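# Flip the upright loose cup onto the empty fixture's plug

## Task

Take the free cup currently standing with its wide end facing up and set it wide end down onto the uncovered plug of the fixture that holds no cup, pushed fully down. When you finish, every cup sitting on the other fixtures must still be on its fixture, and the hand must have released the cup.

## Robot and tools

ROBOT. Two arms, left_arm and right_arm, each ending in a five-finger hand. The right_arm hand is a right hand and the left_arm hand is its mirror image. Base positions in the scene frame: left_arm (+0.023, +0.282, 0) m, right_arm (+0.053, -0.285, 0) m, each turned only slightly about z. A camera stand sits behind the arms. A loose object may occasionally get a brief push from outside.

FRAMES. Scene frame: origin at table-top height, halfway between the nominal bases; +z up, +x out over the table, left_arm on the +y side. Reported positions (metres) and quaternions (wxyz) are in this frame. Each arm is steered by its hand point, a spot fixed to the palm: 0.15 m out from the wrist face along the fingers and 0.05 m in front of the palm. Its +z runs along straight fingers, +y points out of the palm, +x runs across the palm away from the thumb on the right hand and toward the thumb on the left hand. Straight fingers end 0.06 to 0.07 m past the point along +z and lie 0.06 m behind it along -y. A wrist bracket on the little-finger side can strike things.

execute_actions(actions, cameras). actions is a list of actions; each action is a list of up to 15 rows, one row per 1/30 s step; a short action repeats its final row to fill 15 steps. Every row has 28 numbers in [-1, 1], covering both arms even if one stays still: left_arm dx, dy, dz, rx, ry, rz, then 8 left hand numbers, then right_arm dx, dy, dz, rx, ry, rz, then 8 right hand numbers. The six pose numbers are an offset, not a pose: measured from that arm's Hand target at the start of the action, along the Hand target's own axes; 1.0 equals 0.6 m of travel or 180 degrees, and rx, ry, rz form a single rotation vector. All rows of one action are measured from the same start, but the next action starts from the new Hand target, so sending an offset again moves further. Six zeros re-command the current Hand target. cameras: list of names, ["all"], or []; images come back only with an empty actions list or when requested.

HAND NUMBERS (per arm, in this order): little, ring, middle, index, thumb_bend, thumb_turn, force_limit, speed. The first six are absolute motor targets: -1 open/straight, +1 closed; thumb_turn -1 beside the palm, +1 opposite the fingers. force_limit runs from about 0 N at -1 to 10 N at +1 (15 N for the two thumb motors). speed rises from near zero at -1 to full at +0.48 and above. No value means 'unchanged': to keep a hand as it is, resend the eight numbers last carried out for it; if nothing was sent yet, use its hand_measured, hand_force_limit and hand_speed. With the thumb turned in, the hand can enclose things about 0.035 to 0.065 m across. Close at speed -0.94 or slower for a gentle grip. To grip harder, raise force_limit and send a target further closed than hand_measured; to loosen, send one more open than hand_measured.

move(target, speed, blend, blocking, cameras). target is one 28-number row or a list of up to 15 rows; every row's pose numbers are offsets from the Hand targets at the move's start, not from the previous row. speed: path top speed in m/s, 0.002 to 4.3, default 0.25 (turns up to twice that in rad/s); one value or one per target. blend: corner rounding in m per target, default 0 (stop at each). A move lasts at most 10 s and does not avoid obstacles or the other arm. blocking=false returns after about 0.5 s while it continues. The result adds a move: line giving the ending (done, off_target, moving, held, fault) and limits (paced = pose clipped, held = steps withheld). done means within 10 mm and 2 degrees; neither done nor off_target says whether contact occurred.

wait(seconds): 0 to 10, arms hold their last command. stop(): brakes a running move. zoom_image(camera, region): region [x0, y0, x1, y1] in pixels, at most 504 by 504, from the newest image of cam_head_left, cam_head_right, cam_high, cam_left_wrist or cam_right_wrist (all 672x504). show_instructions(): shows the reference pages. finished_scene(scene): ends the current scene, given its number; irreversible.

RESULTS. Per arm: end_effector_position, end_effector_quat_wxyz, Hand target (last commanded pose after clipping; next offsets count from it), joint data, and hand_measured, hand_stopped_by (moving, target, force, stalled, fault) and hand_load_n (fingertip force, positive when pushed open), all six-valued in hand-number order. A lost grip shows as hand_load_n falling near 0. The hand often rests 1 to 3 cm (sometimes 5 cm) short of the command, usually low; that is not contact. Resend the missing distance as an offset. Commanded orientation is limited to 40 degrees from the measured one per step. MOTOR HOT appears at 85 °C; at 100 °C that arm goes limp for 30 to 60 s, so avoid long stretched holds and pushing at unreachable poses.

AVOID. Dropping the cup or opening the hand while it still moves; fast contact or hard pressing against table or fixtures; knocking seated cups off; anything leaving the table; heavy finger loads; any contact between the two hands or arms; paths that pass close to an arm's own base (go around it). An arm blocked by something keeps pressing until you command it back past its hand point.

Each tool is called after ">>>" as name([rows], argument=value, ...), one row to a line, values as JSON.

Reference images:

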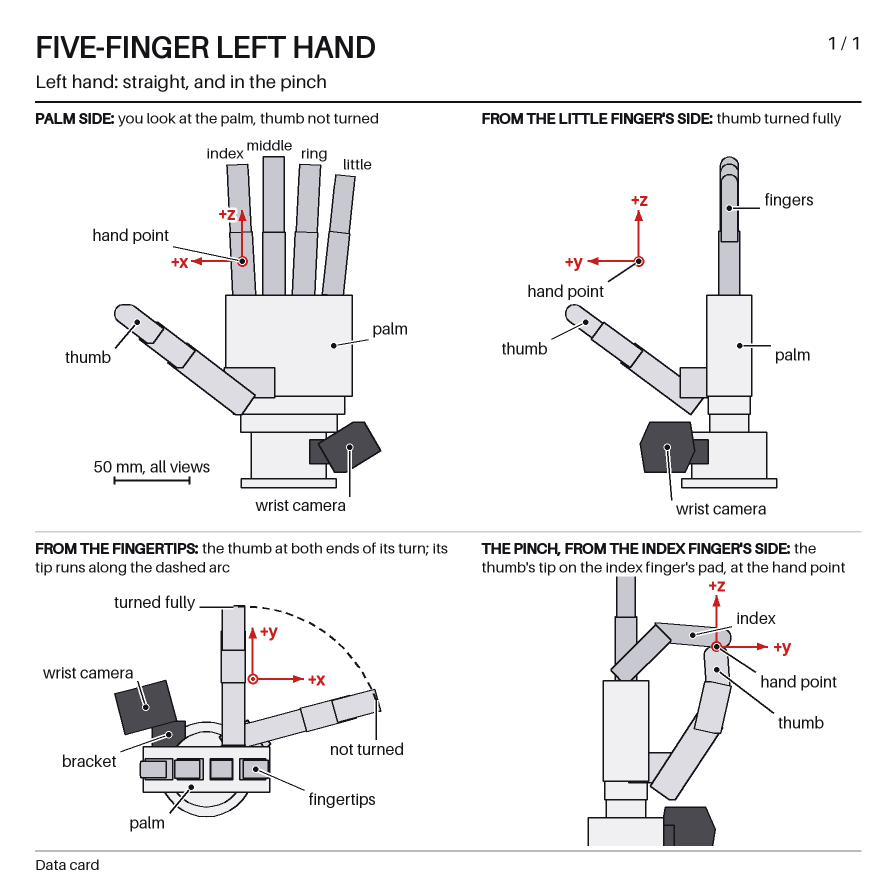

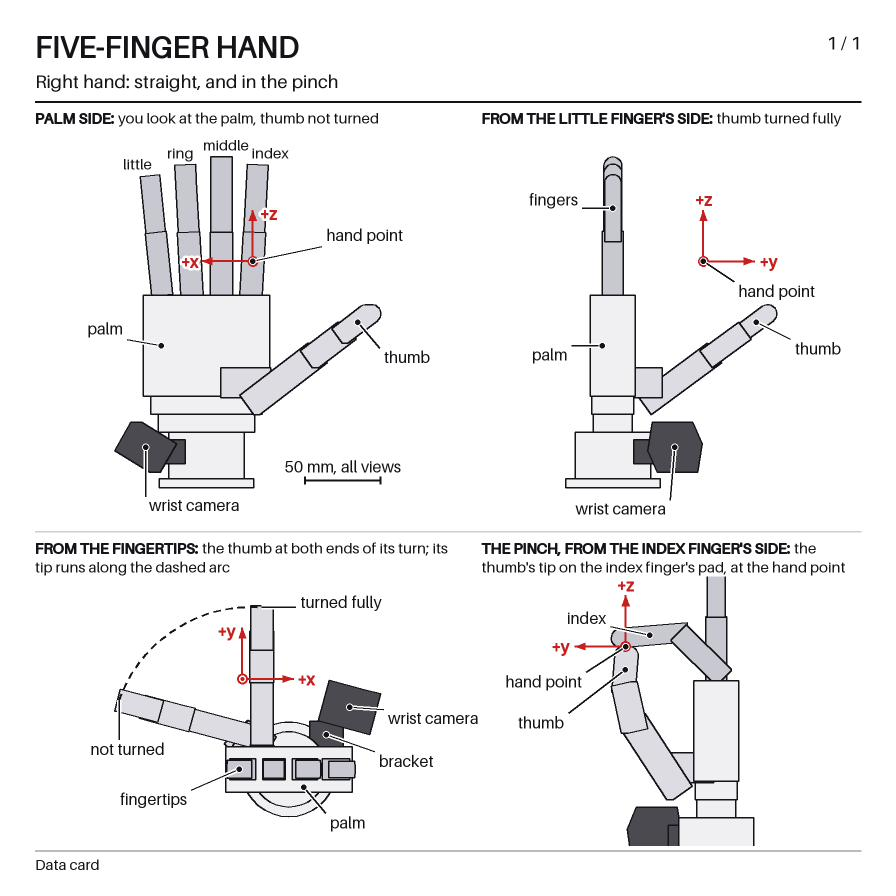

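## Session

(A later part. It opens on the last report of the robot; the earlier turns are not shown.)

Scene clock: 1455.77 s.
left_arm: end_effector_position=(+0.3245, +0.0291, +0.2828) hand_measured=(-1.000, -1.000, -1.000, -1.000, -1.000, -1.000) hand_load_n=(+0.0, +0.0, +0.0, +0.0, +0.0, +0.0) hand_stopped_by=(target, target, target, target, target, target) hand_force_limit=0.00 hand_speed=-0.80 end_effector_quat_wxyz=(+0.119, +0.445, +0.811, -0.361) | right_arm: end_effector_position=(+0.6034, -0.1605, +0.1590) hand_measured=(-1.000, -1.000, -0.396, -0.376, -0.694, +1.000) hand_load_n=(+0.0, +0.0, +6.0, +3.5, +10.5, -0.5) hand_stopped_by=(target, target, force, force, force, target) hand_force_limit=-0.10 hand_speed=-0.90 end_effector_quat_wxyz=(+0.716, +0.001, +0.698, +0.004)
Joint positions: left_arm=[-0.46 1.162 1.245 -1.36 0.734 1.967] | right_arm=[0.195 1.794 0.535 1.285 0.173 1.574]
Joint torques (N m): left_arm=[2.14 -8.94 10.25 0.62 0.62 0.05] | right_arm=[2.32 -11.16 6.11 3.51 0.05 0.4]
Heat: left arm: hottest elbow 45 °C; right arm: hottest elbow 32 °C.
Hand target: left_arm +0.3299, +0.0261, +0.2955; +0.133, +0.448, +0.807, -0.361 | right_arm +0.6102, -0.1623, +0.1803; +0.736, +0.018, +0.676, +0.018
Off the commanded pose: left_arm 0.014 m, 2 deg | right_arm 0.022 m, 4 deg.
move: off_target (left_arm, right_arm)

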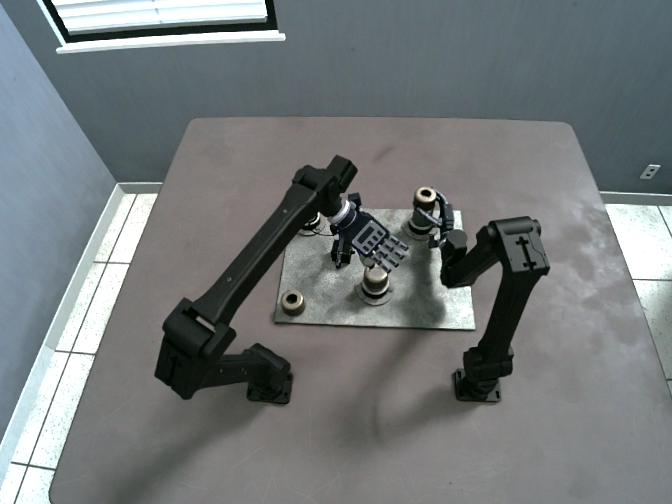

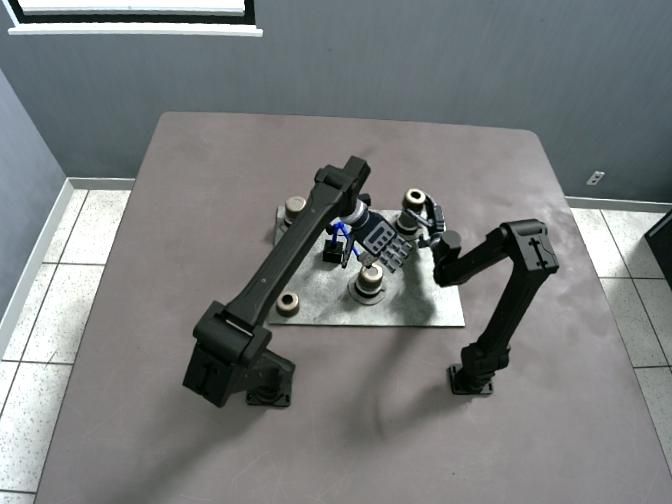

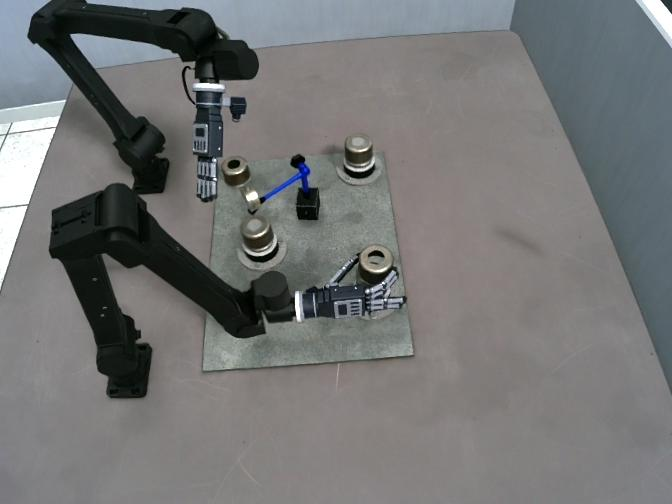

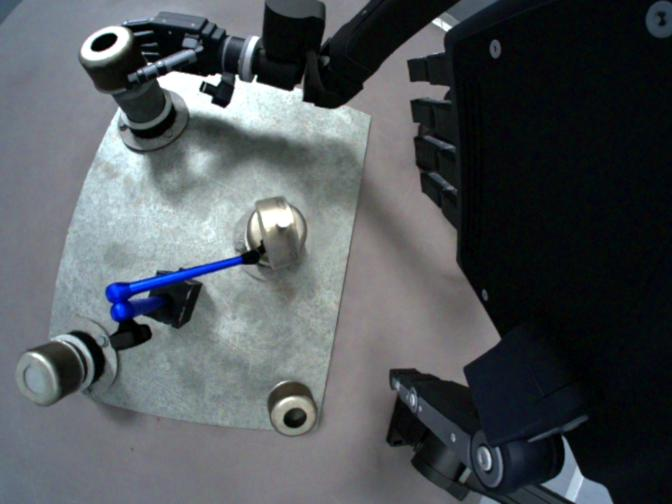

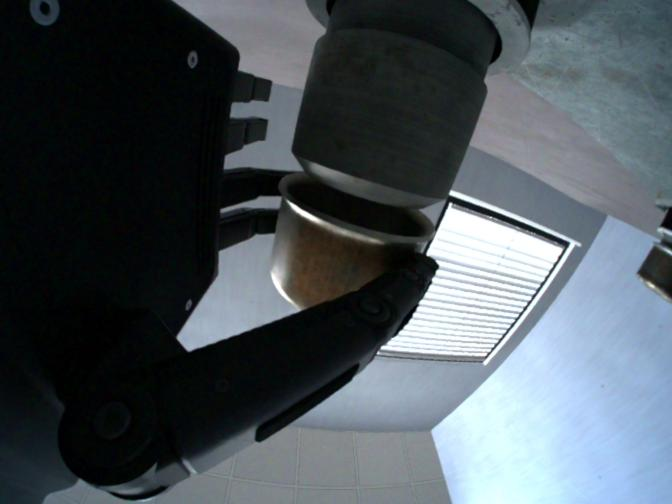

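>>> move(target=[0,0,0,0,0,0,-1,-1,-1,-1,-1,-1,0,-0.8,0.0193,-0.001,-0.0083,0,0,0,-1,-1,0.7,0.6,0.4,1,-0.1,-0.9], speed=0.04, cameras=["cam_high","cam_head_left","cam_right_wrist"])

>>> zoom_image(camera="cam_right_wrist", region=[240, 60, 480, 320])

>>> zoom_image(camera="cam_high", region=[345, 240, 405, 300])

Scene clock: 1468.70 s.
left_arm: end_effector_position=(+0.3245, +0.0291, +0.2828) hand_measured=(-1.000, -1.000, -1.000, -1.000, -1.000, -1.000) hand_load_n=(+0.0, +0.0, +0.0, +0.0, +0.0, +0.0) hand_stopped_by=(target, target, target, target, target, target) hand_force_limit=0.00 hand_speed=-0.80 end_effector_quat_wxyz=(+0.119, +0.445, +0.811, -0.361) | right_arm: end_effector_position=(+0.6026, -0.1607, +0.1503) hand_measured=(-1.000, -1.000, -0.396, -0.376, -0.694, +1.000) hand_load_n=(+0.0, +0.0, +6.0, +4.0, +10.5, -0.5) hand_stopped_by=(target, target, force, force, force, target) hand_force_limit=-0.10 hand_speed=-0.90 end_effector_quat_wxyz=(+0.719, +0.002, +0.695, +0.005)
Joint positions: left_arm=[-0.46 1.162 1.245 -1.36 0.734 1.967] | right_arm=[0.195 1.835 0.535 1.333 0.173 1.574]
Joint torques (N m): left_arm=[2.2 -9.05 10.11 0.57 0.62 0.04] | right_arm=[2.61 -11.46 5.12 3.37 0.12 0.4]
Heat: left arm: hottest elbow 45 °C; right arm: hottest elbow 31 °C.
Hand target: left_arm +0.3299, +0.0261, +0.2955; +0.133, +0.448, +0.807, -0.361 | right_arm +0.6062, -0.1623, +0.1683; +0.736, +0.018, +0.676, +0.018
Off the commanded pose: left_arm 0.014 m, 2 deg | right_arm 0.018 m, 4 deg.
move: off_target (left_arm, right_arm)
Images, in order (width x height): cam_head_left 672x504, cam_high 672x504, cam_right_wrist 672x504.

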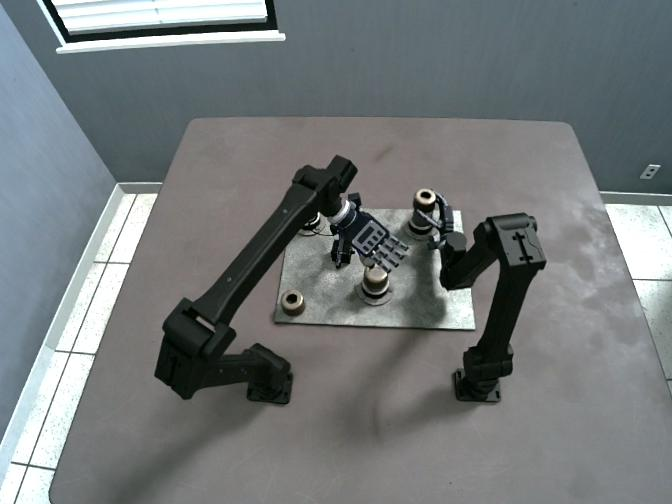

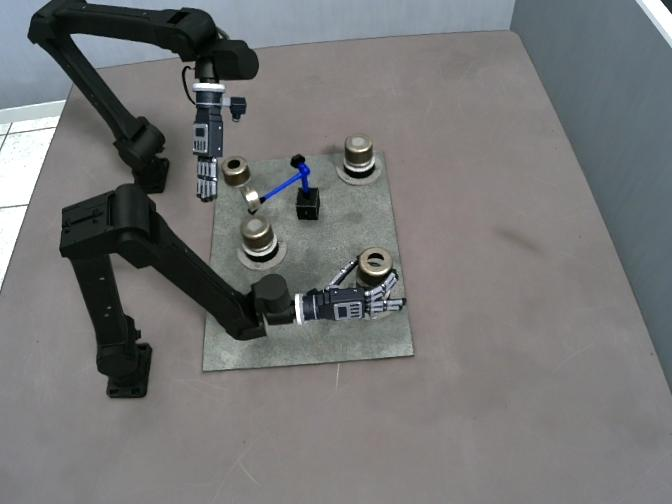

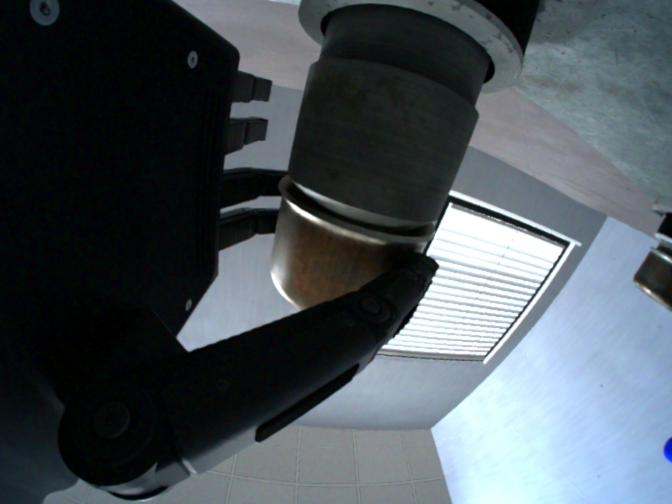

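Scaled by 1.938 from the camera's 672x504 image, which has a finer 960x720 frame.

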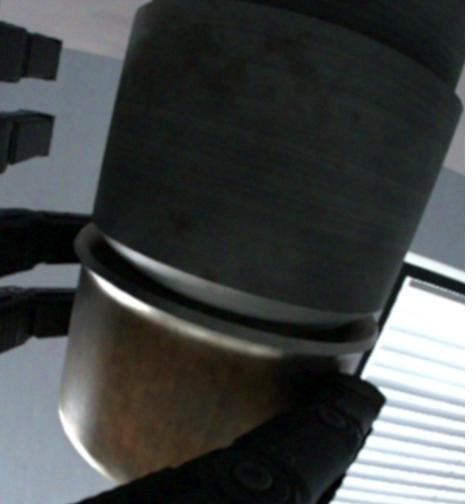

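Scaled by 8.400.

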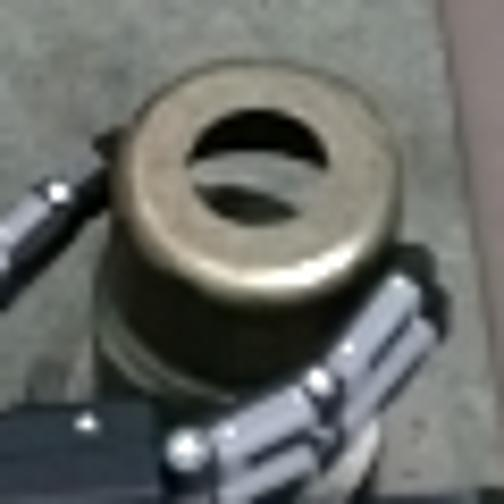

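>>> move(target=[0,0,0,0,0,0,-1,-1,-1,-1,-1,-1,0,-0.8,0.0062,0.0047,-0.0089,0,0,0,-1,-1,0.7,0.6,0.4,1,-0.1,-0.9], speed=0.04, cameras=["cam_high","cam_head_left","cam_right_wrist"])

>>> zoom_image(camera="cam_right_wrist", region=[240, 60, 480, 320])

>>> zoom_image(camera="cam_high", region=[345, 240, 405, 300])

>>> zoom_image(camera="cam_head_left", region=[390, 170, 460, 250])

Scene clock: 1492.97 s.
left_arm: end_effector_position=(+0.3245, +0.0291, +0.2828) hand_measured=(-1.000, -1.000, -1.000, -1.000, -1.000, -1.000) hand_load_n=(+0.0, +0.0, +0.0, +0.0, +0.0, +0.0) hand_stopped_by=(target, target, target, target, target, target) hand_force_limit=0.00 hand_speed=-0.80 end_effector_quat_wxyz=(+0.119, +0.445, +0.811, -0.361) | right_arm: end_effector_position=(+0.6013, -0.1619, +0.1503) hand_measured=(-1.000, -1.000, -0.396, -0.376, -0.694, +1.000) hand_load_n=(+0.0, +0.0, +6.5, +3.5, +10.5, -0.5) hand_stopped_by=(target, target, force, force, force, target) hand_force_limit=-0.10 hand_speed=-0.90 end_effector_quat_wxyz=(+0.722, +0.005, +0.692, +0.002)
Joint positions: left_arm=[-0.46 1.162 1.245 -1.36 0.734 1.967] | right_arm=[0.198 1.843 0.532 1.354 0.184 1.574]
Joint torques (N m): left_arm=[2.2 -8.82 10.09 0.65 0.62 0.04] | right_arm=[2.96 -11.28 4.4 3.43 0.11 0.4]
Heat: left arm: hottest elbow 45 °C; right arm: hottest elbow 31 °C.
Hand target: left_arm +0.3299, +0.0261, +0.2955; +0.133, +0.448, +0.807, -0.361 | right_arm +0.6013, -0.1593, +0.1643; +0.736, +0.018, +0.676, +0.018
Off the commanded pose: left_arm 0.014 m, 2 deg | right_arm 0.014 m, 3 deg.
move: off_target (left_arm, right_arm)
Images, in order (width x height): cam_head_left 672x504, cam_high 672x504, cam_right_wrist 672x504.

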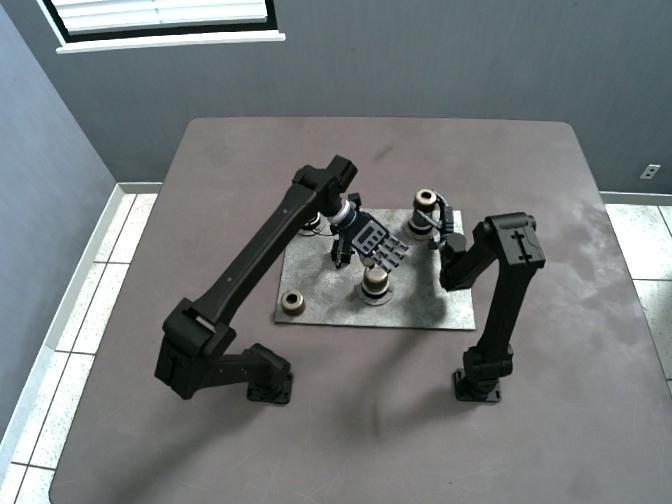

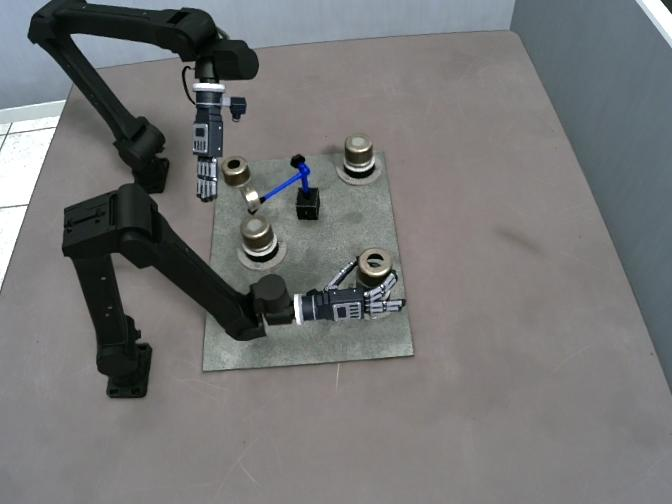

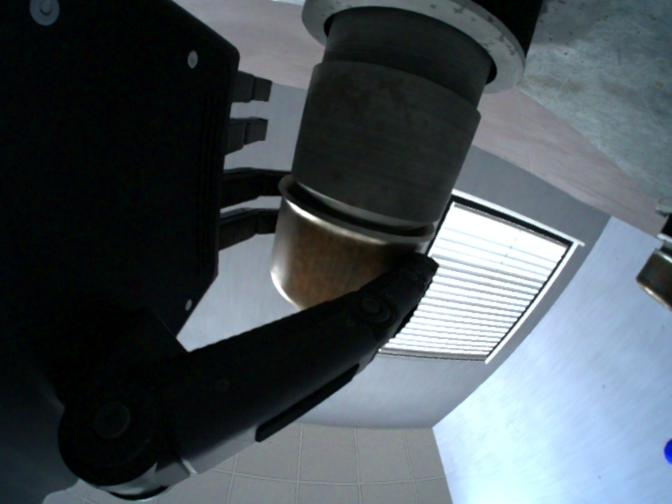

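Scaled by 1.938 from the camera's 672x504 image, which has a finer 960x720 frame.

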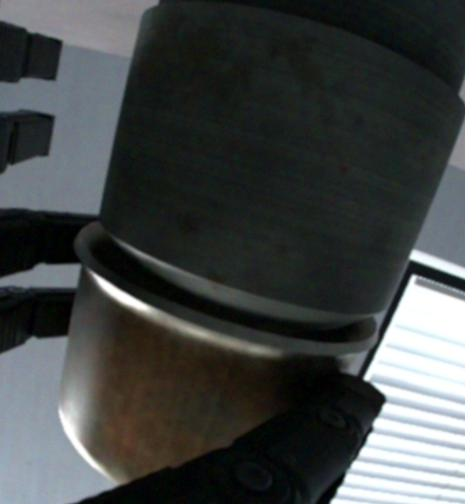

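Scaled by 8.400.

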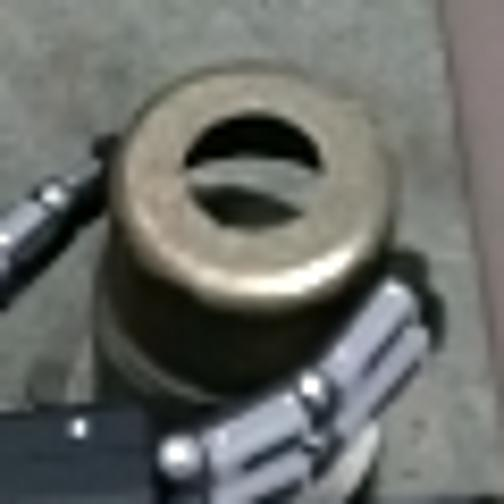

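Scaled by 6.300.

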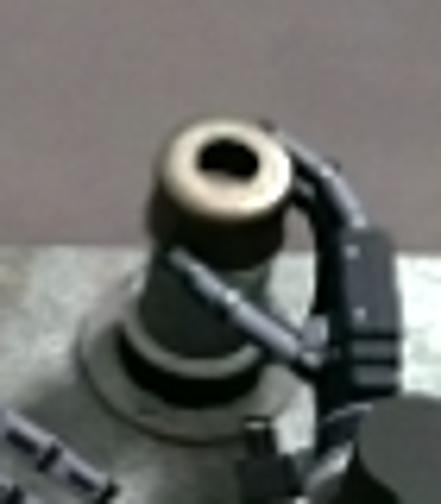

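>>> move(target=[0,0,0,0,0,0,-1,-1,-1,-1,-1,-1,0,-0.8,0.0015,0.0085,-0.005,0,0,0,-1,-1,0.7,0.6,0.4,1,-0.1,-0.9], speed=0.04, cameras=["cam_high","cam_head_left","cam_right_wrist"])

>>> zoom_image(camera="cam_right_wrist", region=[240, 60, 480, 320])

>>> zoom_image(camera="cam_high", region=[345, 240, 405, 300])

Scene clock: 1530.67 s.
left_arm: end_effector_position=(+0.3245, +0.0291, +0.2828) hand_measured=(-1.000, -1.000, -1.000, -1.000, -1.000, -1.000) hand_load_n=(+0.0, +0.0, +0.0, +0.0, +0.0, +0.0) hand_stopped_by=(target, target, target, target, target, target) hand_force_limit=0.00 hand_speed=-0.80 end_effector_quat_wxyz=(+0.119, +0.445, +0.811, -0.361) | right_arm: end_effector_position=(+0.5982, -0.1560, +0.1501) hand_measured=(-1.000, -1.000, -0.396, -0.376, -0.694, +1.000) hand_load_n=(+0.0, +0.0, +6.0, +3.5, +10.5, -0.5) hand_stopped_by=(target, target, force, force, force, target) hand_force_limit=-0.10 hand_speed=-0.90 end_effector_quat_wxyz=(+0.722, +0.005, +0.692, +0.003)
Joint positions: left_arm=[-0.46 1.162 1.245 -1.36 0.734 1.967] | right_arm=[0.214 1.844 0.527 1.361 0.199 1.574]
Joint torques (N m): left_arm=[2.26 -9 10.15 0.69 0.6 0.04] | right_arm=[2.9 -11.11 4.34 3.33 0.13 0.38]
Heat: left arm: hottest elbow 46 °C; right arm: hottest elbow 31 °C.
Hand target: left_arm +0.3299, +0.0261, +0.2955; +0.133, +0.448, +0.807, -0.361 | right_arm +0.5983, -0.1540, +0.1634; +0.736, +0.018, +0.676, +0.018
Off the commanded pose: left_arm 0.014 m, 2 deg | right_arm 0.013 m, 3 deg.
move: off_target (left_arm, right_arm)
Images, in order (width x height): cam_head_left 672x504, cam_high 672x504, cam_right_wrist 672x504.

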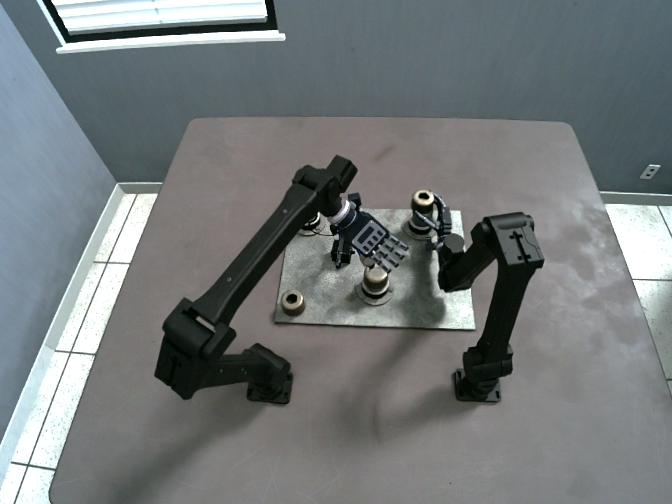

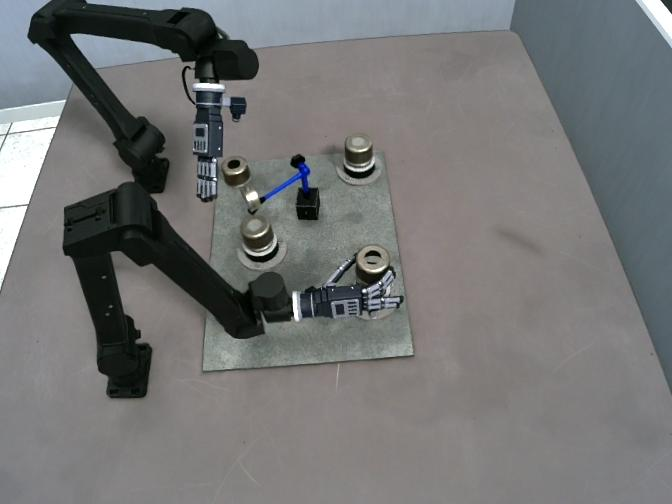

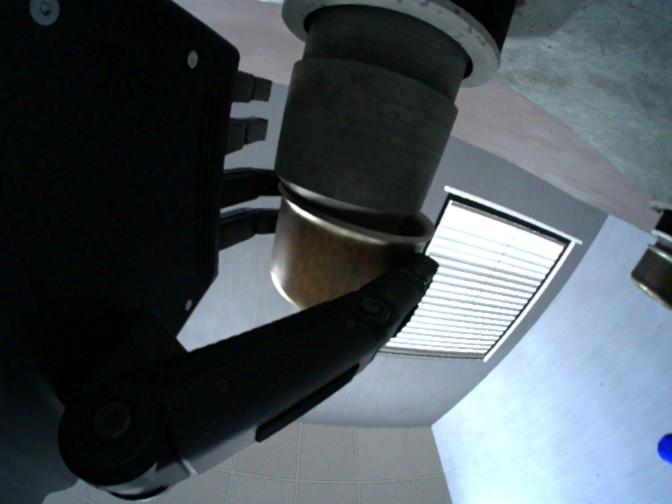

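Scaled by 1.938 from the camera's 672x504 image, which has a finer 960x720 frame.

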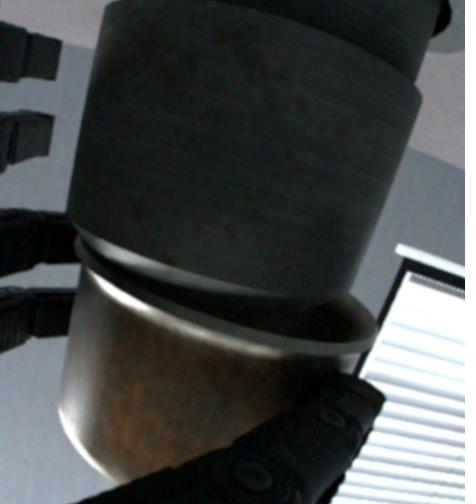

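Scaled by 8.400.

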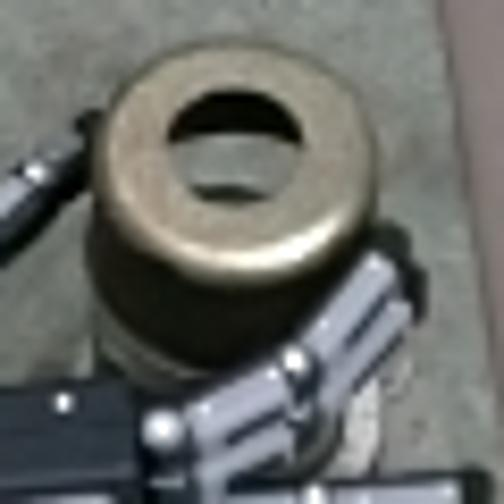

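>>> move(target=[0,0,0,0,0,0,-1,-1,-1,-1,-1,-1,0,-0.8,-0.0005,-0.01,0.003,0,0,0,-1,-1,0.7,0.6,0.4,1,-0.1,-0.9], speed=0.04, cameras=["cam_high","cam_head_left","cam_right_wrist"])

>>> zoom_image(camera="cam_right_wrist", region=[240, 60, 480, 320])

Scene clock: 1543.57 s.
left_arm: end_effector_position=(+0.3245, +0.0291, +0.2828) hand_measured=(-1.000, -1.000, -1.000, -1.000, -1.000, -1.000) hand_load_n=(-0.5, +0.0, +0.0, +0.0, +0.0, +0.0) hand_stopped_by=(target, target, target, target, target, target) hand_force_limit=0.00 hand_speed=-0.80 end_effector_quat_wxyz=(+0.119, +0.445, +0.811, -0.361) | right_arm: end_effector_position=(+0.5980, -0.1560, +0.1501) hand_measured=(-1.000, -1.000, -0.396, -0.376, -0.694, +1.000) hand_load_n=(+0.0, +0.0, +6.0, +3.5, +10.5, -0.5) hand_stopped_by=(target, target, force, force, force, target) hand_force_limit=-0.10 hand_speed=-0.90 end_effector_quat_wxyz=(+0.722, +0.003, +0.692, +0.006)
Joint positions: left_arm=[-0.46 1.162 1.245 -1.36 0.734 1.967] | right_arm=[0.211 1.844 0.527 1.361 0.189 1.574]
Joint torques (N m): left_arm=[2.37 -9.23 10.13 0.66 0.6 0.06] | right_arm=[1.38 -11.05 4.46 3.29 -0.13 0.4]
Heat: left arm: hottest elbow 46 °C; right arm: hottest elbow 31 °C.
Hand target: left_arm +0.3299, +0.0261, +0.2955; +0.133, +0.448, +0.807, -0.361 | right_arm +0.6001, -0.1600, +0.1635; +0.736, +0.018, +0.676, +0.018
Off the commanded pose: left_arm 0.014 m, 2 deg | right_arm 0.014 m, 3 deg.
move: off_target (left_arm, right_arm)
Images, in order (width x height): cam_head_left 672x504, cam_high 672x504, cam_right_wrist 672x504.

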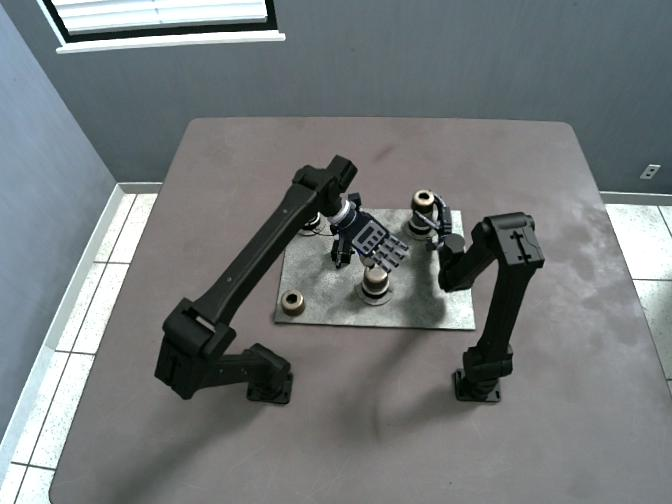

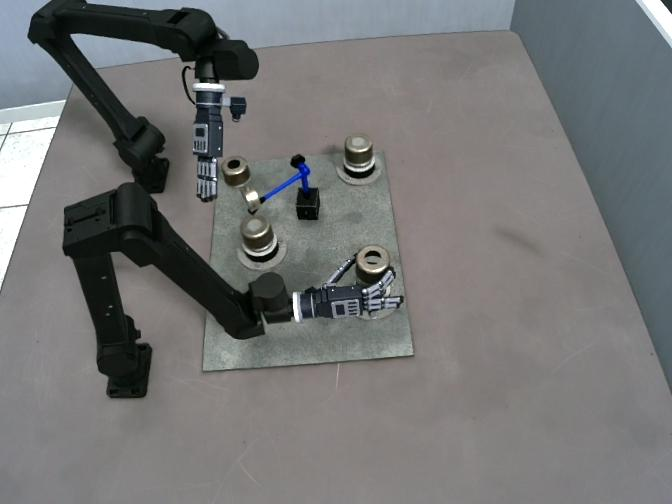

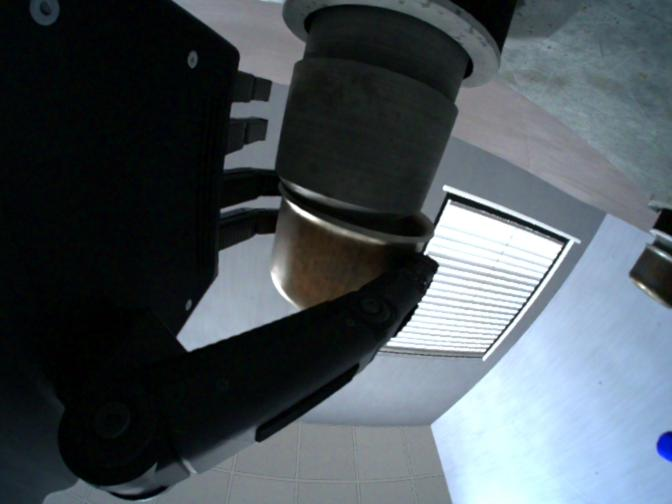

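Scaled by 1.938 from the camera's 672x504 image, which has a finer 960x720 frame.

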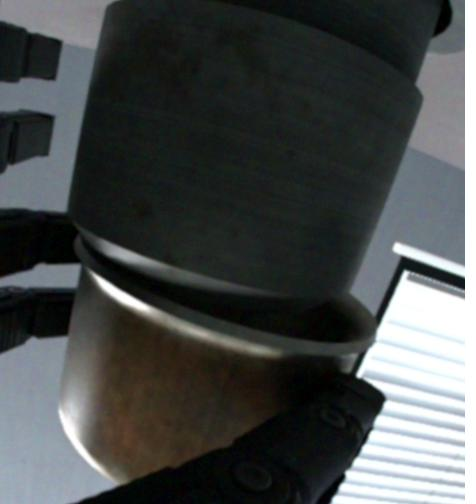

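>>> move(target=[0,0,0,0,0,0,-1,-1,-1,-1,-1,-1,0,-0.8,0.0003,-0.0067,0.002,0,0,0,-1,-1,0.7,0.6,0.4,1,-0.1,-0.9], speed=0.06, cameras=["cam_high","cam_head_left","cam_right_wrist"])

>>> zoom_image(camera="cam_right_wrist", region=[240, 60, 480, 320])

Scene clock: 1558.03 s.
left_arm: end_effector_position=(+0.3245, +0.0291, +0.2828) hand_measured=(-1.000, -1.000, -1.000, -1.000, -1.000, -1.000) hand_load_n=(+0.0, +0.0, +0.0, +0.0, +0.0, +0.0) hand_stopped_by=(target, target, target, target, target, target) hand_force_limit=0.00 hand_speed=-0.80 end_effector_quat_wxyz=(+0.119, +0.445, +0.811, -0.361) | right_arm: end_effector_position=(+0.5989, -0.1604, +0.1492) hand_measured=(-1.000, -1.000, -0.396, -0.376, -0.694, +1.000) hand_load_n=(+0.0, +0.0, +6.0, +3.5, +10.5, -0.5) hand_stopped_by=(target, target, force, force, force, target) hand_force_limit=-0.10 hand_speed=-0.90 end_effector_quat_wxyz=(+0.722, +0.003, +0.692, +0.005)
Joint positions: left_arm=[-0.46 1.162 1.245 -1.36 0.734 1.967] | right_arm=[0.198 1.846 0.527 1.361 0.177 1.574]
Joint torques (N m): left_arm=[1.61 -9 10.13 0.73 0.62 0.06] | right_arm=[1.85 -11.22 4.6 3.29 -0.1 0.4]
Heat: left arm: hottest elbow 46 °C; right arm: hottest elbow 31 °C.
Hand target: left_arm +0.3299, +0.0261, +0.2955; +0.133, +0.448, +0.807, -0.361 | right_arm +0.6013, -0.1641, +0.1633; +0.736, +0.018, +0.676, +0.018
Off the commanded pose: left_arm 0.014 m, 2 deg | right_arm 0.015 m, 3 deg.
move: off_target (left_arm, right_arm)
Images, in order (width x height): cam_head_left 672x504, cam_high 672x504, cam_right_wrist 672x504.

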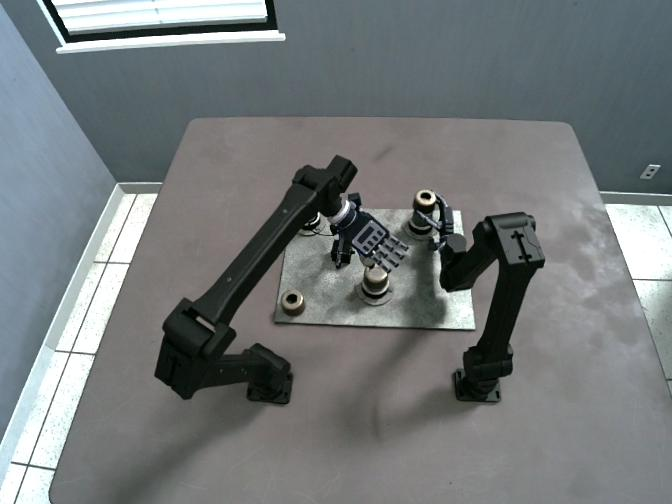

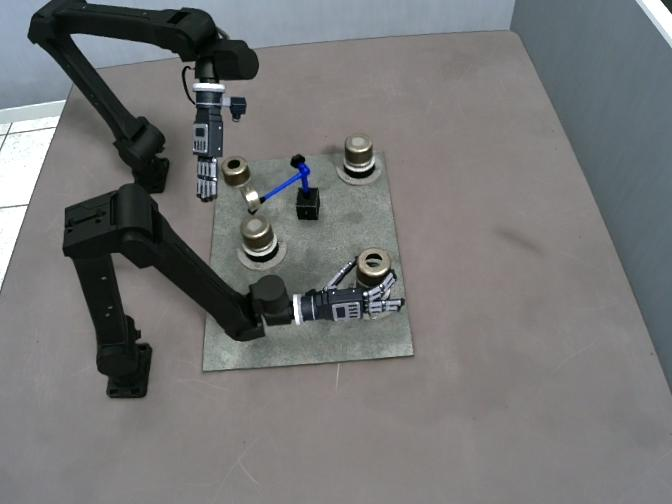

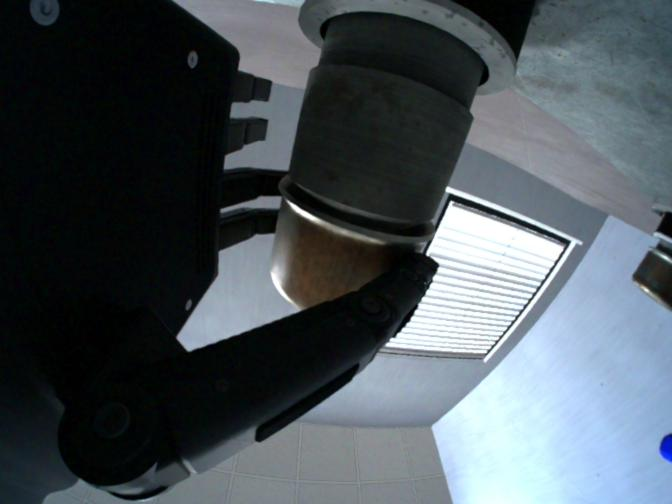

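Scaled by 1.938 from the camera's 672x504 image, which has a finer 960x720 frame.

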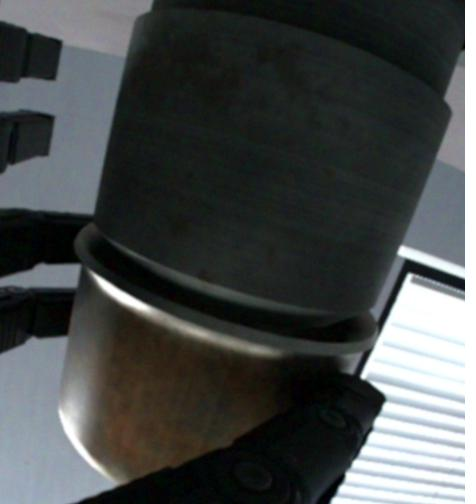

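>>> move(target=[0,0,0,0,0,0,-1,-1,-1,-1,-1,-1,0,-0.8,0.0249,-0.0013,-0.0015,0,0,0,-1,-1,0.7,0.6,0.4,1,-0.1,-0.9], speed=0.03, cameras=["cam_high","cam_head_left","cam_right_wrist"])

>>> zoom_image(camera="cam_right_wrist", region=[240, 60, 480, 320])

>>> zoom_image(camera="cam_high", region=[345, 240, 405, 300])

Scene clock: 1569.67 s.
left_arm: end_effector_position=(+0.3245, +0.0291, +0.2828) hand_measured=(-1.000, -1.000, -1.000, -1.000, -1.000, -1.000) hand_load_n=(+0.0, +0.0, +0.0, +0.0, +0.0, +0.0) hand_stopped_by=(target, target, target, target, target, target) hand_force_limit=0.00 hand_speed=-0.80 end_effector_quat_wxyz=(+0.119, +0.445, +0.811, -0.361) | right_arm: end_effector_position=(+0.5966, -0.1613, +0.1431) hand_measured=(-1.000, -1.000, -0.396, -0.376, -0.694, +1.000) hand_load_n=(+0.0, +0.0, +5.5, +4.0, +10.5, +0.5) hand_stopped_by=(target, target, force, force, force, target) hand_force_limit=-0.10 hand_speed=-0.90 end_effector_quat_wxyz=(+0.728, +0.008, +0.685, +0.011)
Joint positions: left_arm=[-0.46 1.162 1.245 -1.36 0.734 1.967] | right_arm=[0.198 1.892 0.527 1.427 0.176 1.586]
Joint torques (N m): left_arm=[2.55 -9.05 10.09 0.7 0.61 0.03] | right_arm=[2.14 -10.34 4.68 2.71 -0.09 0.29]
Heat: left arm: hottest elbow 46 °C; right arm: hottest elbow 31 °C.
Hand target: left_arm +0.3299, +0.0261, +0.2955; +0.133, +0.448, +0.807, -0.361 | right_arm +0.6017, -0.1642, +0.1483; +0.736, +0.018, +0.676, +0.018
Off the commanded pose: left_arm 0.014 m, 2 deg | right_arm 0.008 m, 2 deg.
move: off_target (left_arm)
Images, in order (width x height): cam_head_left 672x504, cam_high 672x504, cam_right_wrist 672x504.

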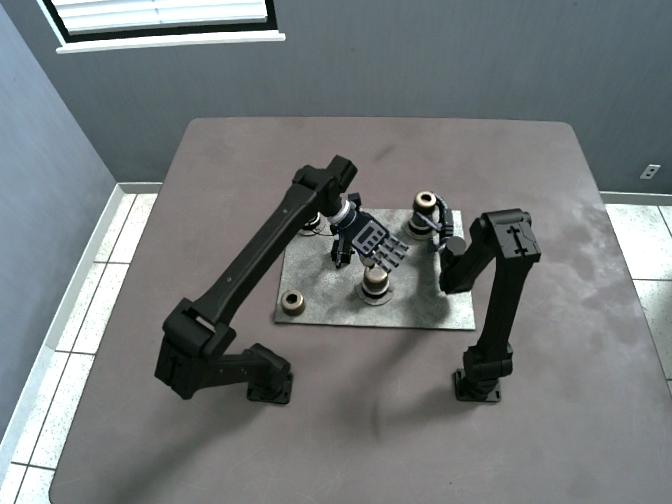

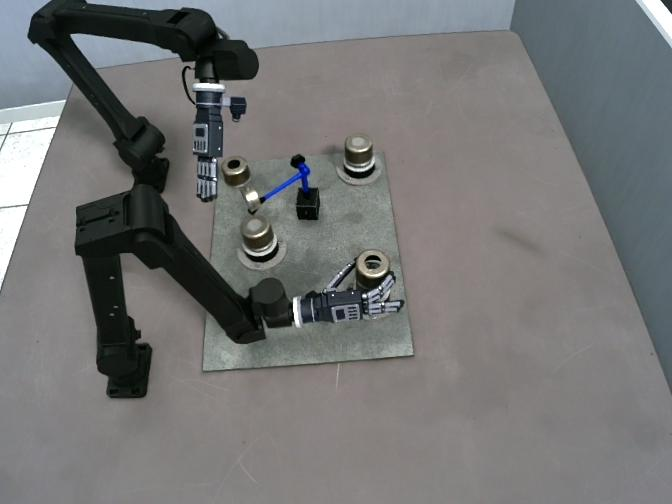

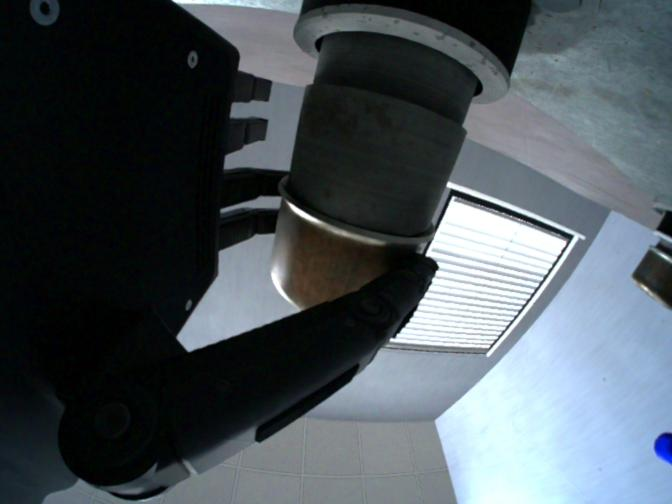

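Scaled by 1.938 from the camera's 672x504 image, which has a finer 960x720 frame.

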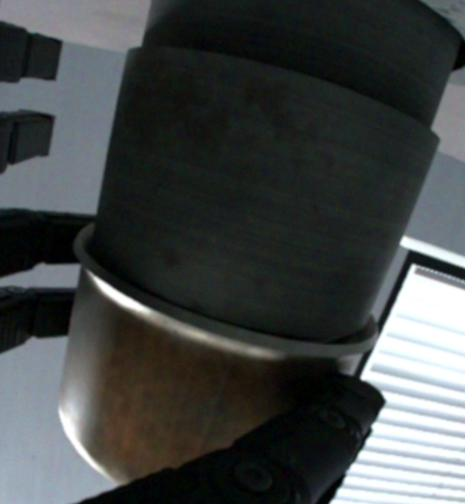

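Scaled by 8.400.

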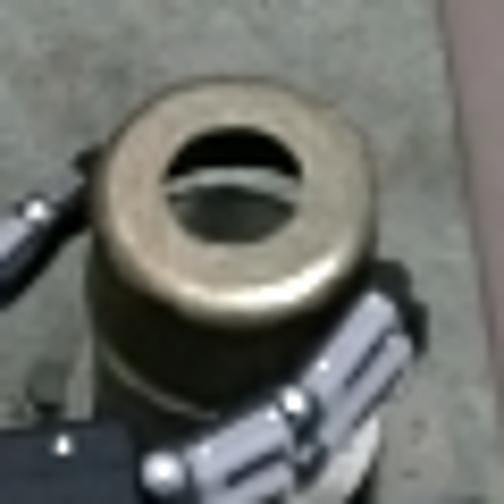

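>>> move(target=[0,0,0,0,0,0,-1,-1,-1,-1,-1,-1,0,-0.8,0.0166,-0.001,0.002,0,0,0,-1,-1,0.7,0.6,0.4,1,-0.1,-0.9], speed=0.03, cameras=["cam_high","cam_head_left","cam_right_wrist"])

>>> zoom_image(camera="cam_right_wrist", region=[240, 60, 480, 320])

>>> zoom_image(camera="cam_high", region=[345, 240, 405, 300])

>>> zoom_image(camera="cam_head_left", region=[390, 170, 460, 250])

Scene clock: 1583.80 s.
left_arm: end_effector_position=(+0.3245, +0.0291, +0.2828) hand_measured=(-1.000, -1.000, -1.000, -1.000, -1.000, -1.000) hand_load_n=(+0.0, +0.0, +0.0, +0.0, +0.0, +0.0) hand_stopped_by=(target, target, target, target, target, target) hand_force_limit=0.00 hand_speed=-0.80 end_effector_quat_wxyz=(+0.119, +0.445, +0.811, -0.361) | right_arm: end_effector_position=(+0.5951, -0.1617, +0.1311) hand_measured=(-1.000, -1.000, -0.396, -0.376, -0.694, +1.000) hand_load_n=(+0.0, +0.0, +5.5, +3.5, +11.0, +1.0) hand_stopped_by=(target, target, force, force, force, target) hand_force_limit=-0.10 hand_speed=-0.90 end_effector_quat_wxyz=(+0.726, +0.010, +0.687, +0.014)
Joint positions: left_arm=[-0.46 1.162 1.245 -1.36 0.734 1.967] | right_arm=[0.198 1.934 0.527 1.463 0.175 1.595]
Joint torques (N m): left_arm=[2.14 -8.88 10.09 0.66 0.59 0.06] | right_arm=[2.02 -10.75 5.14 2.44 -0.06 0.2]
Heat: left arm: hottest elbow 46 °C; right arm: hottest elbow 31 °C.
Hand target: left_arm +0.3299, +0.0261, +0.2955; +0.133, +0.448, +0.807, -0.361 | right_arm +0.6037, -0.1642, +0.1383; +0.736, +0.018, +0.676, +0.018
Off the commanded pose: left_arm 0.014 m, 2 deg | right_arm 0.012 m, 2 deg.
move: off_target (left_arm, right_arm)
Images, in order (width x height): cam_head_left 672x504, cam_high 672x504, cam_right_wrist 672x504.

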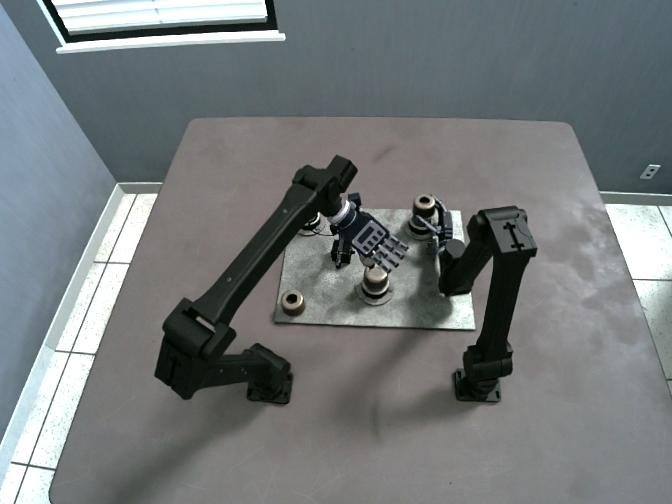

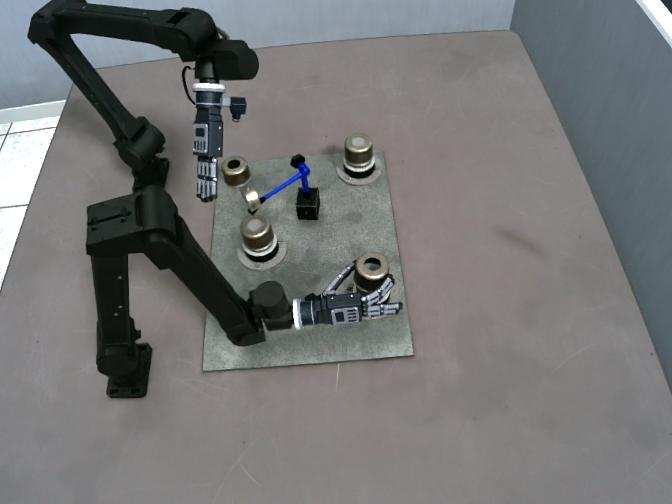

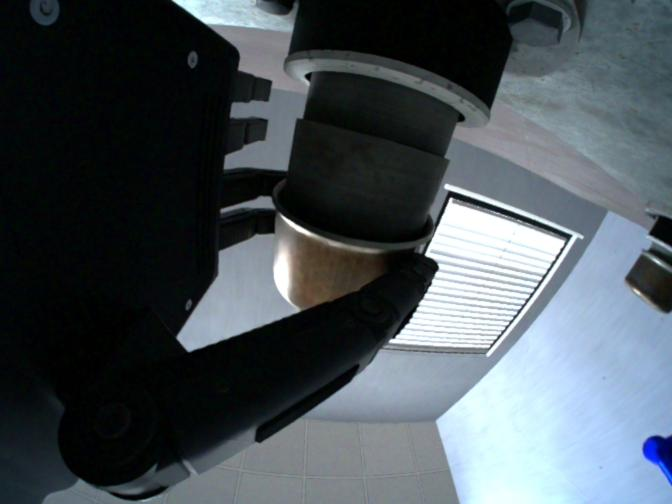

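Scaled by 1.938 from the camera's 672x504 image, which has a finer 960x720 frame.

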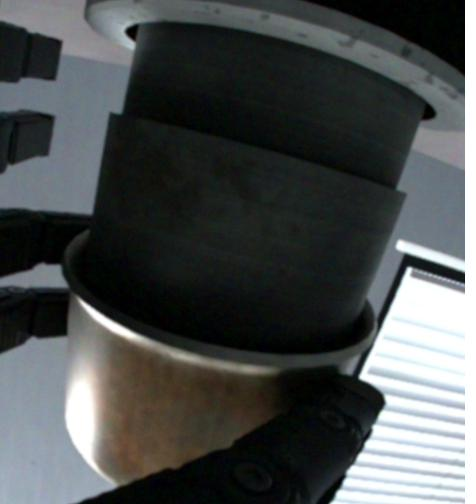

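Scaled by 8.400.

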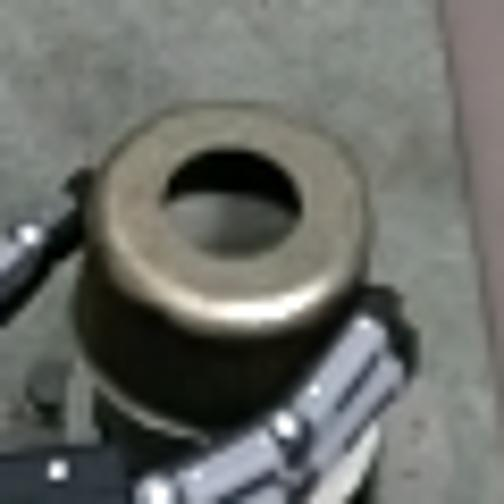

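Scaled by 6.300.

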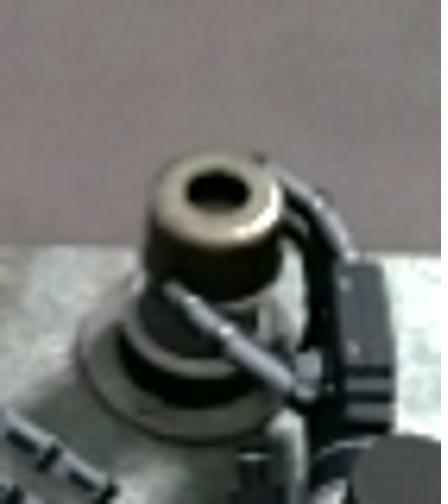

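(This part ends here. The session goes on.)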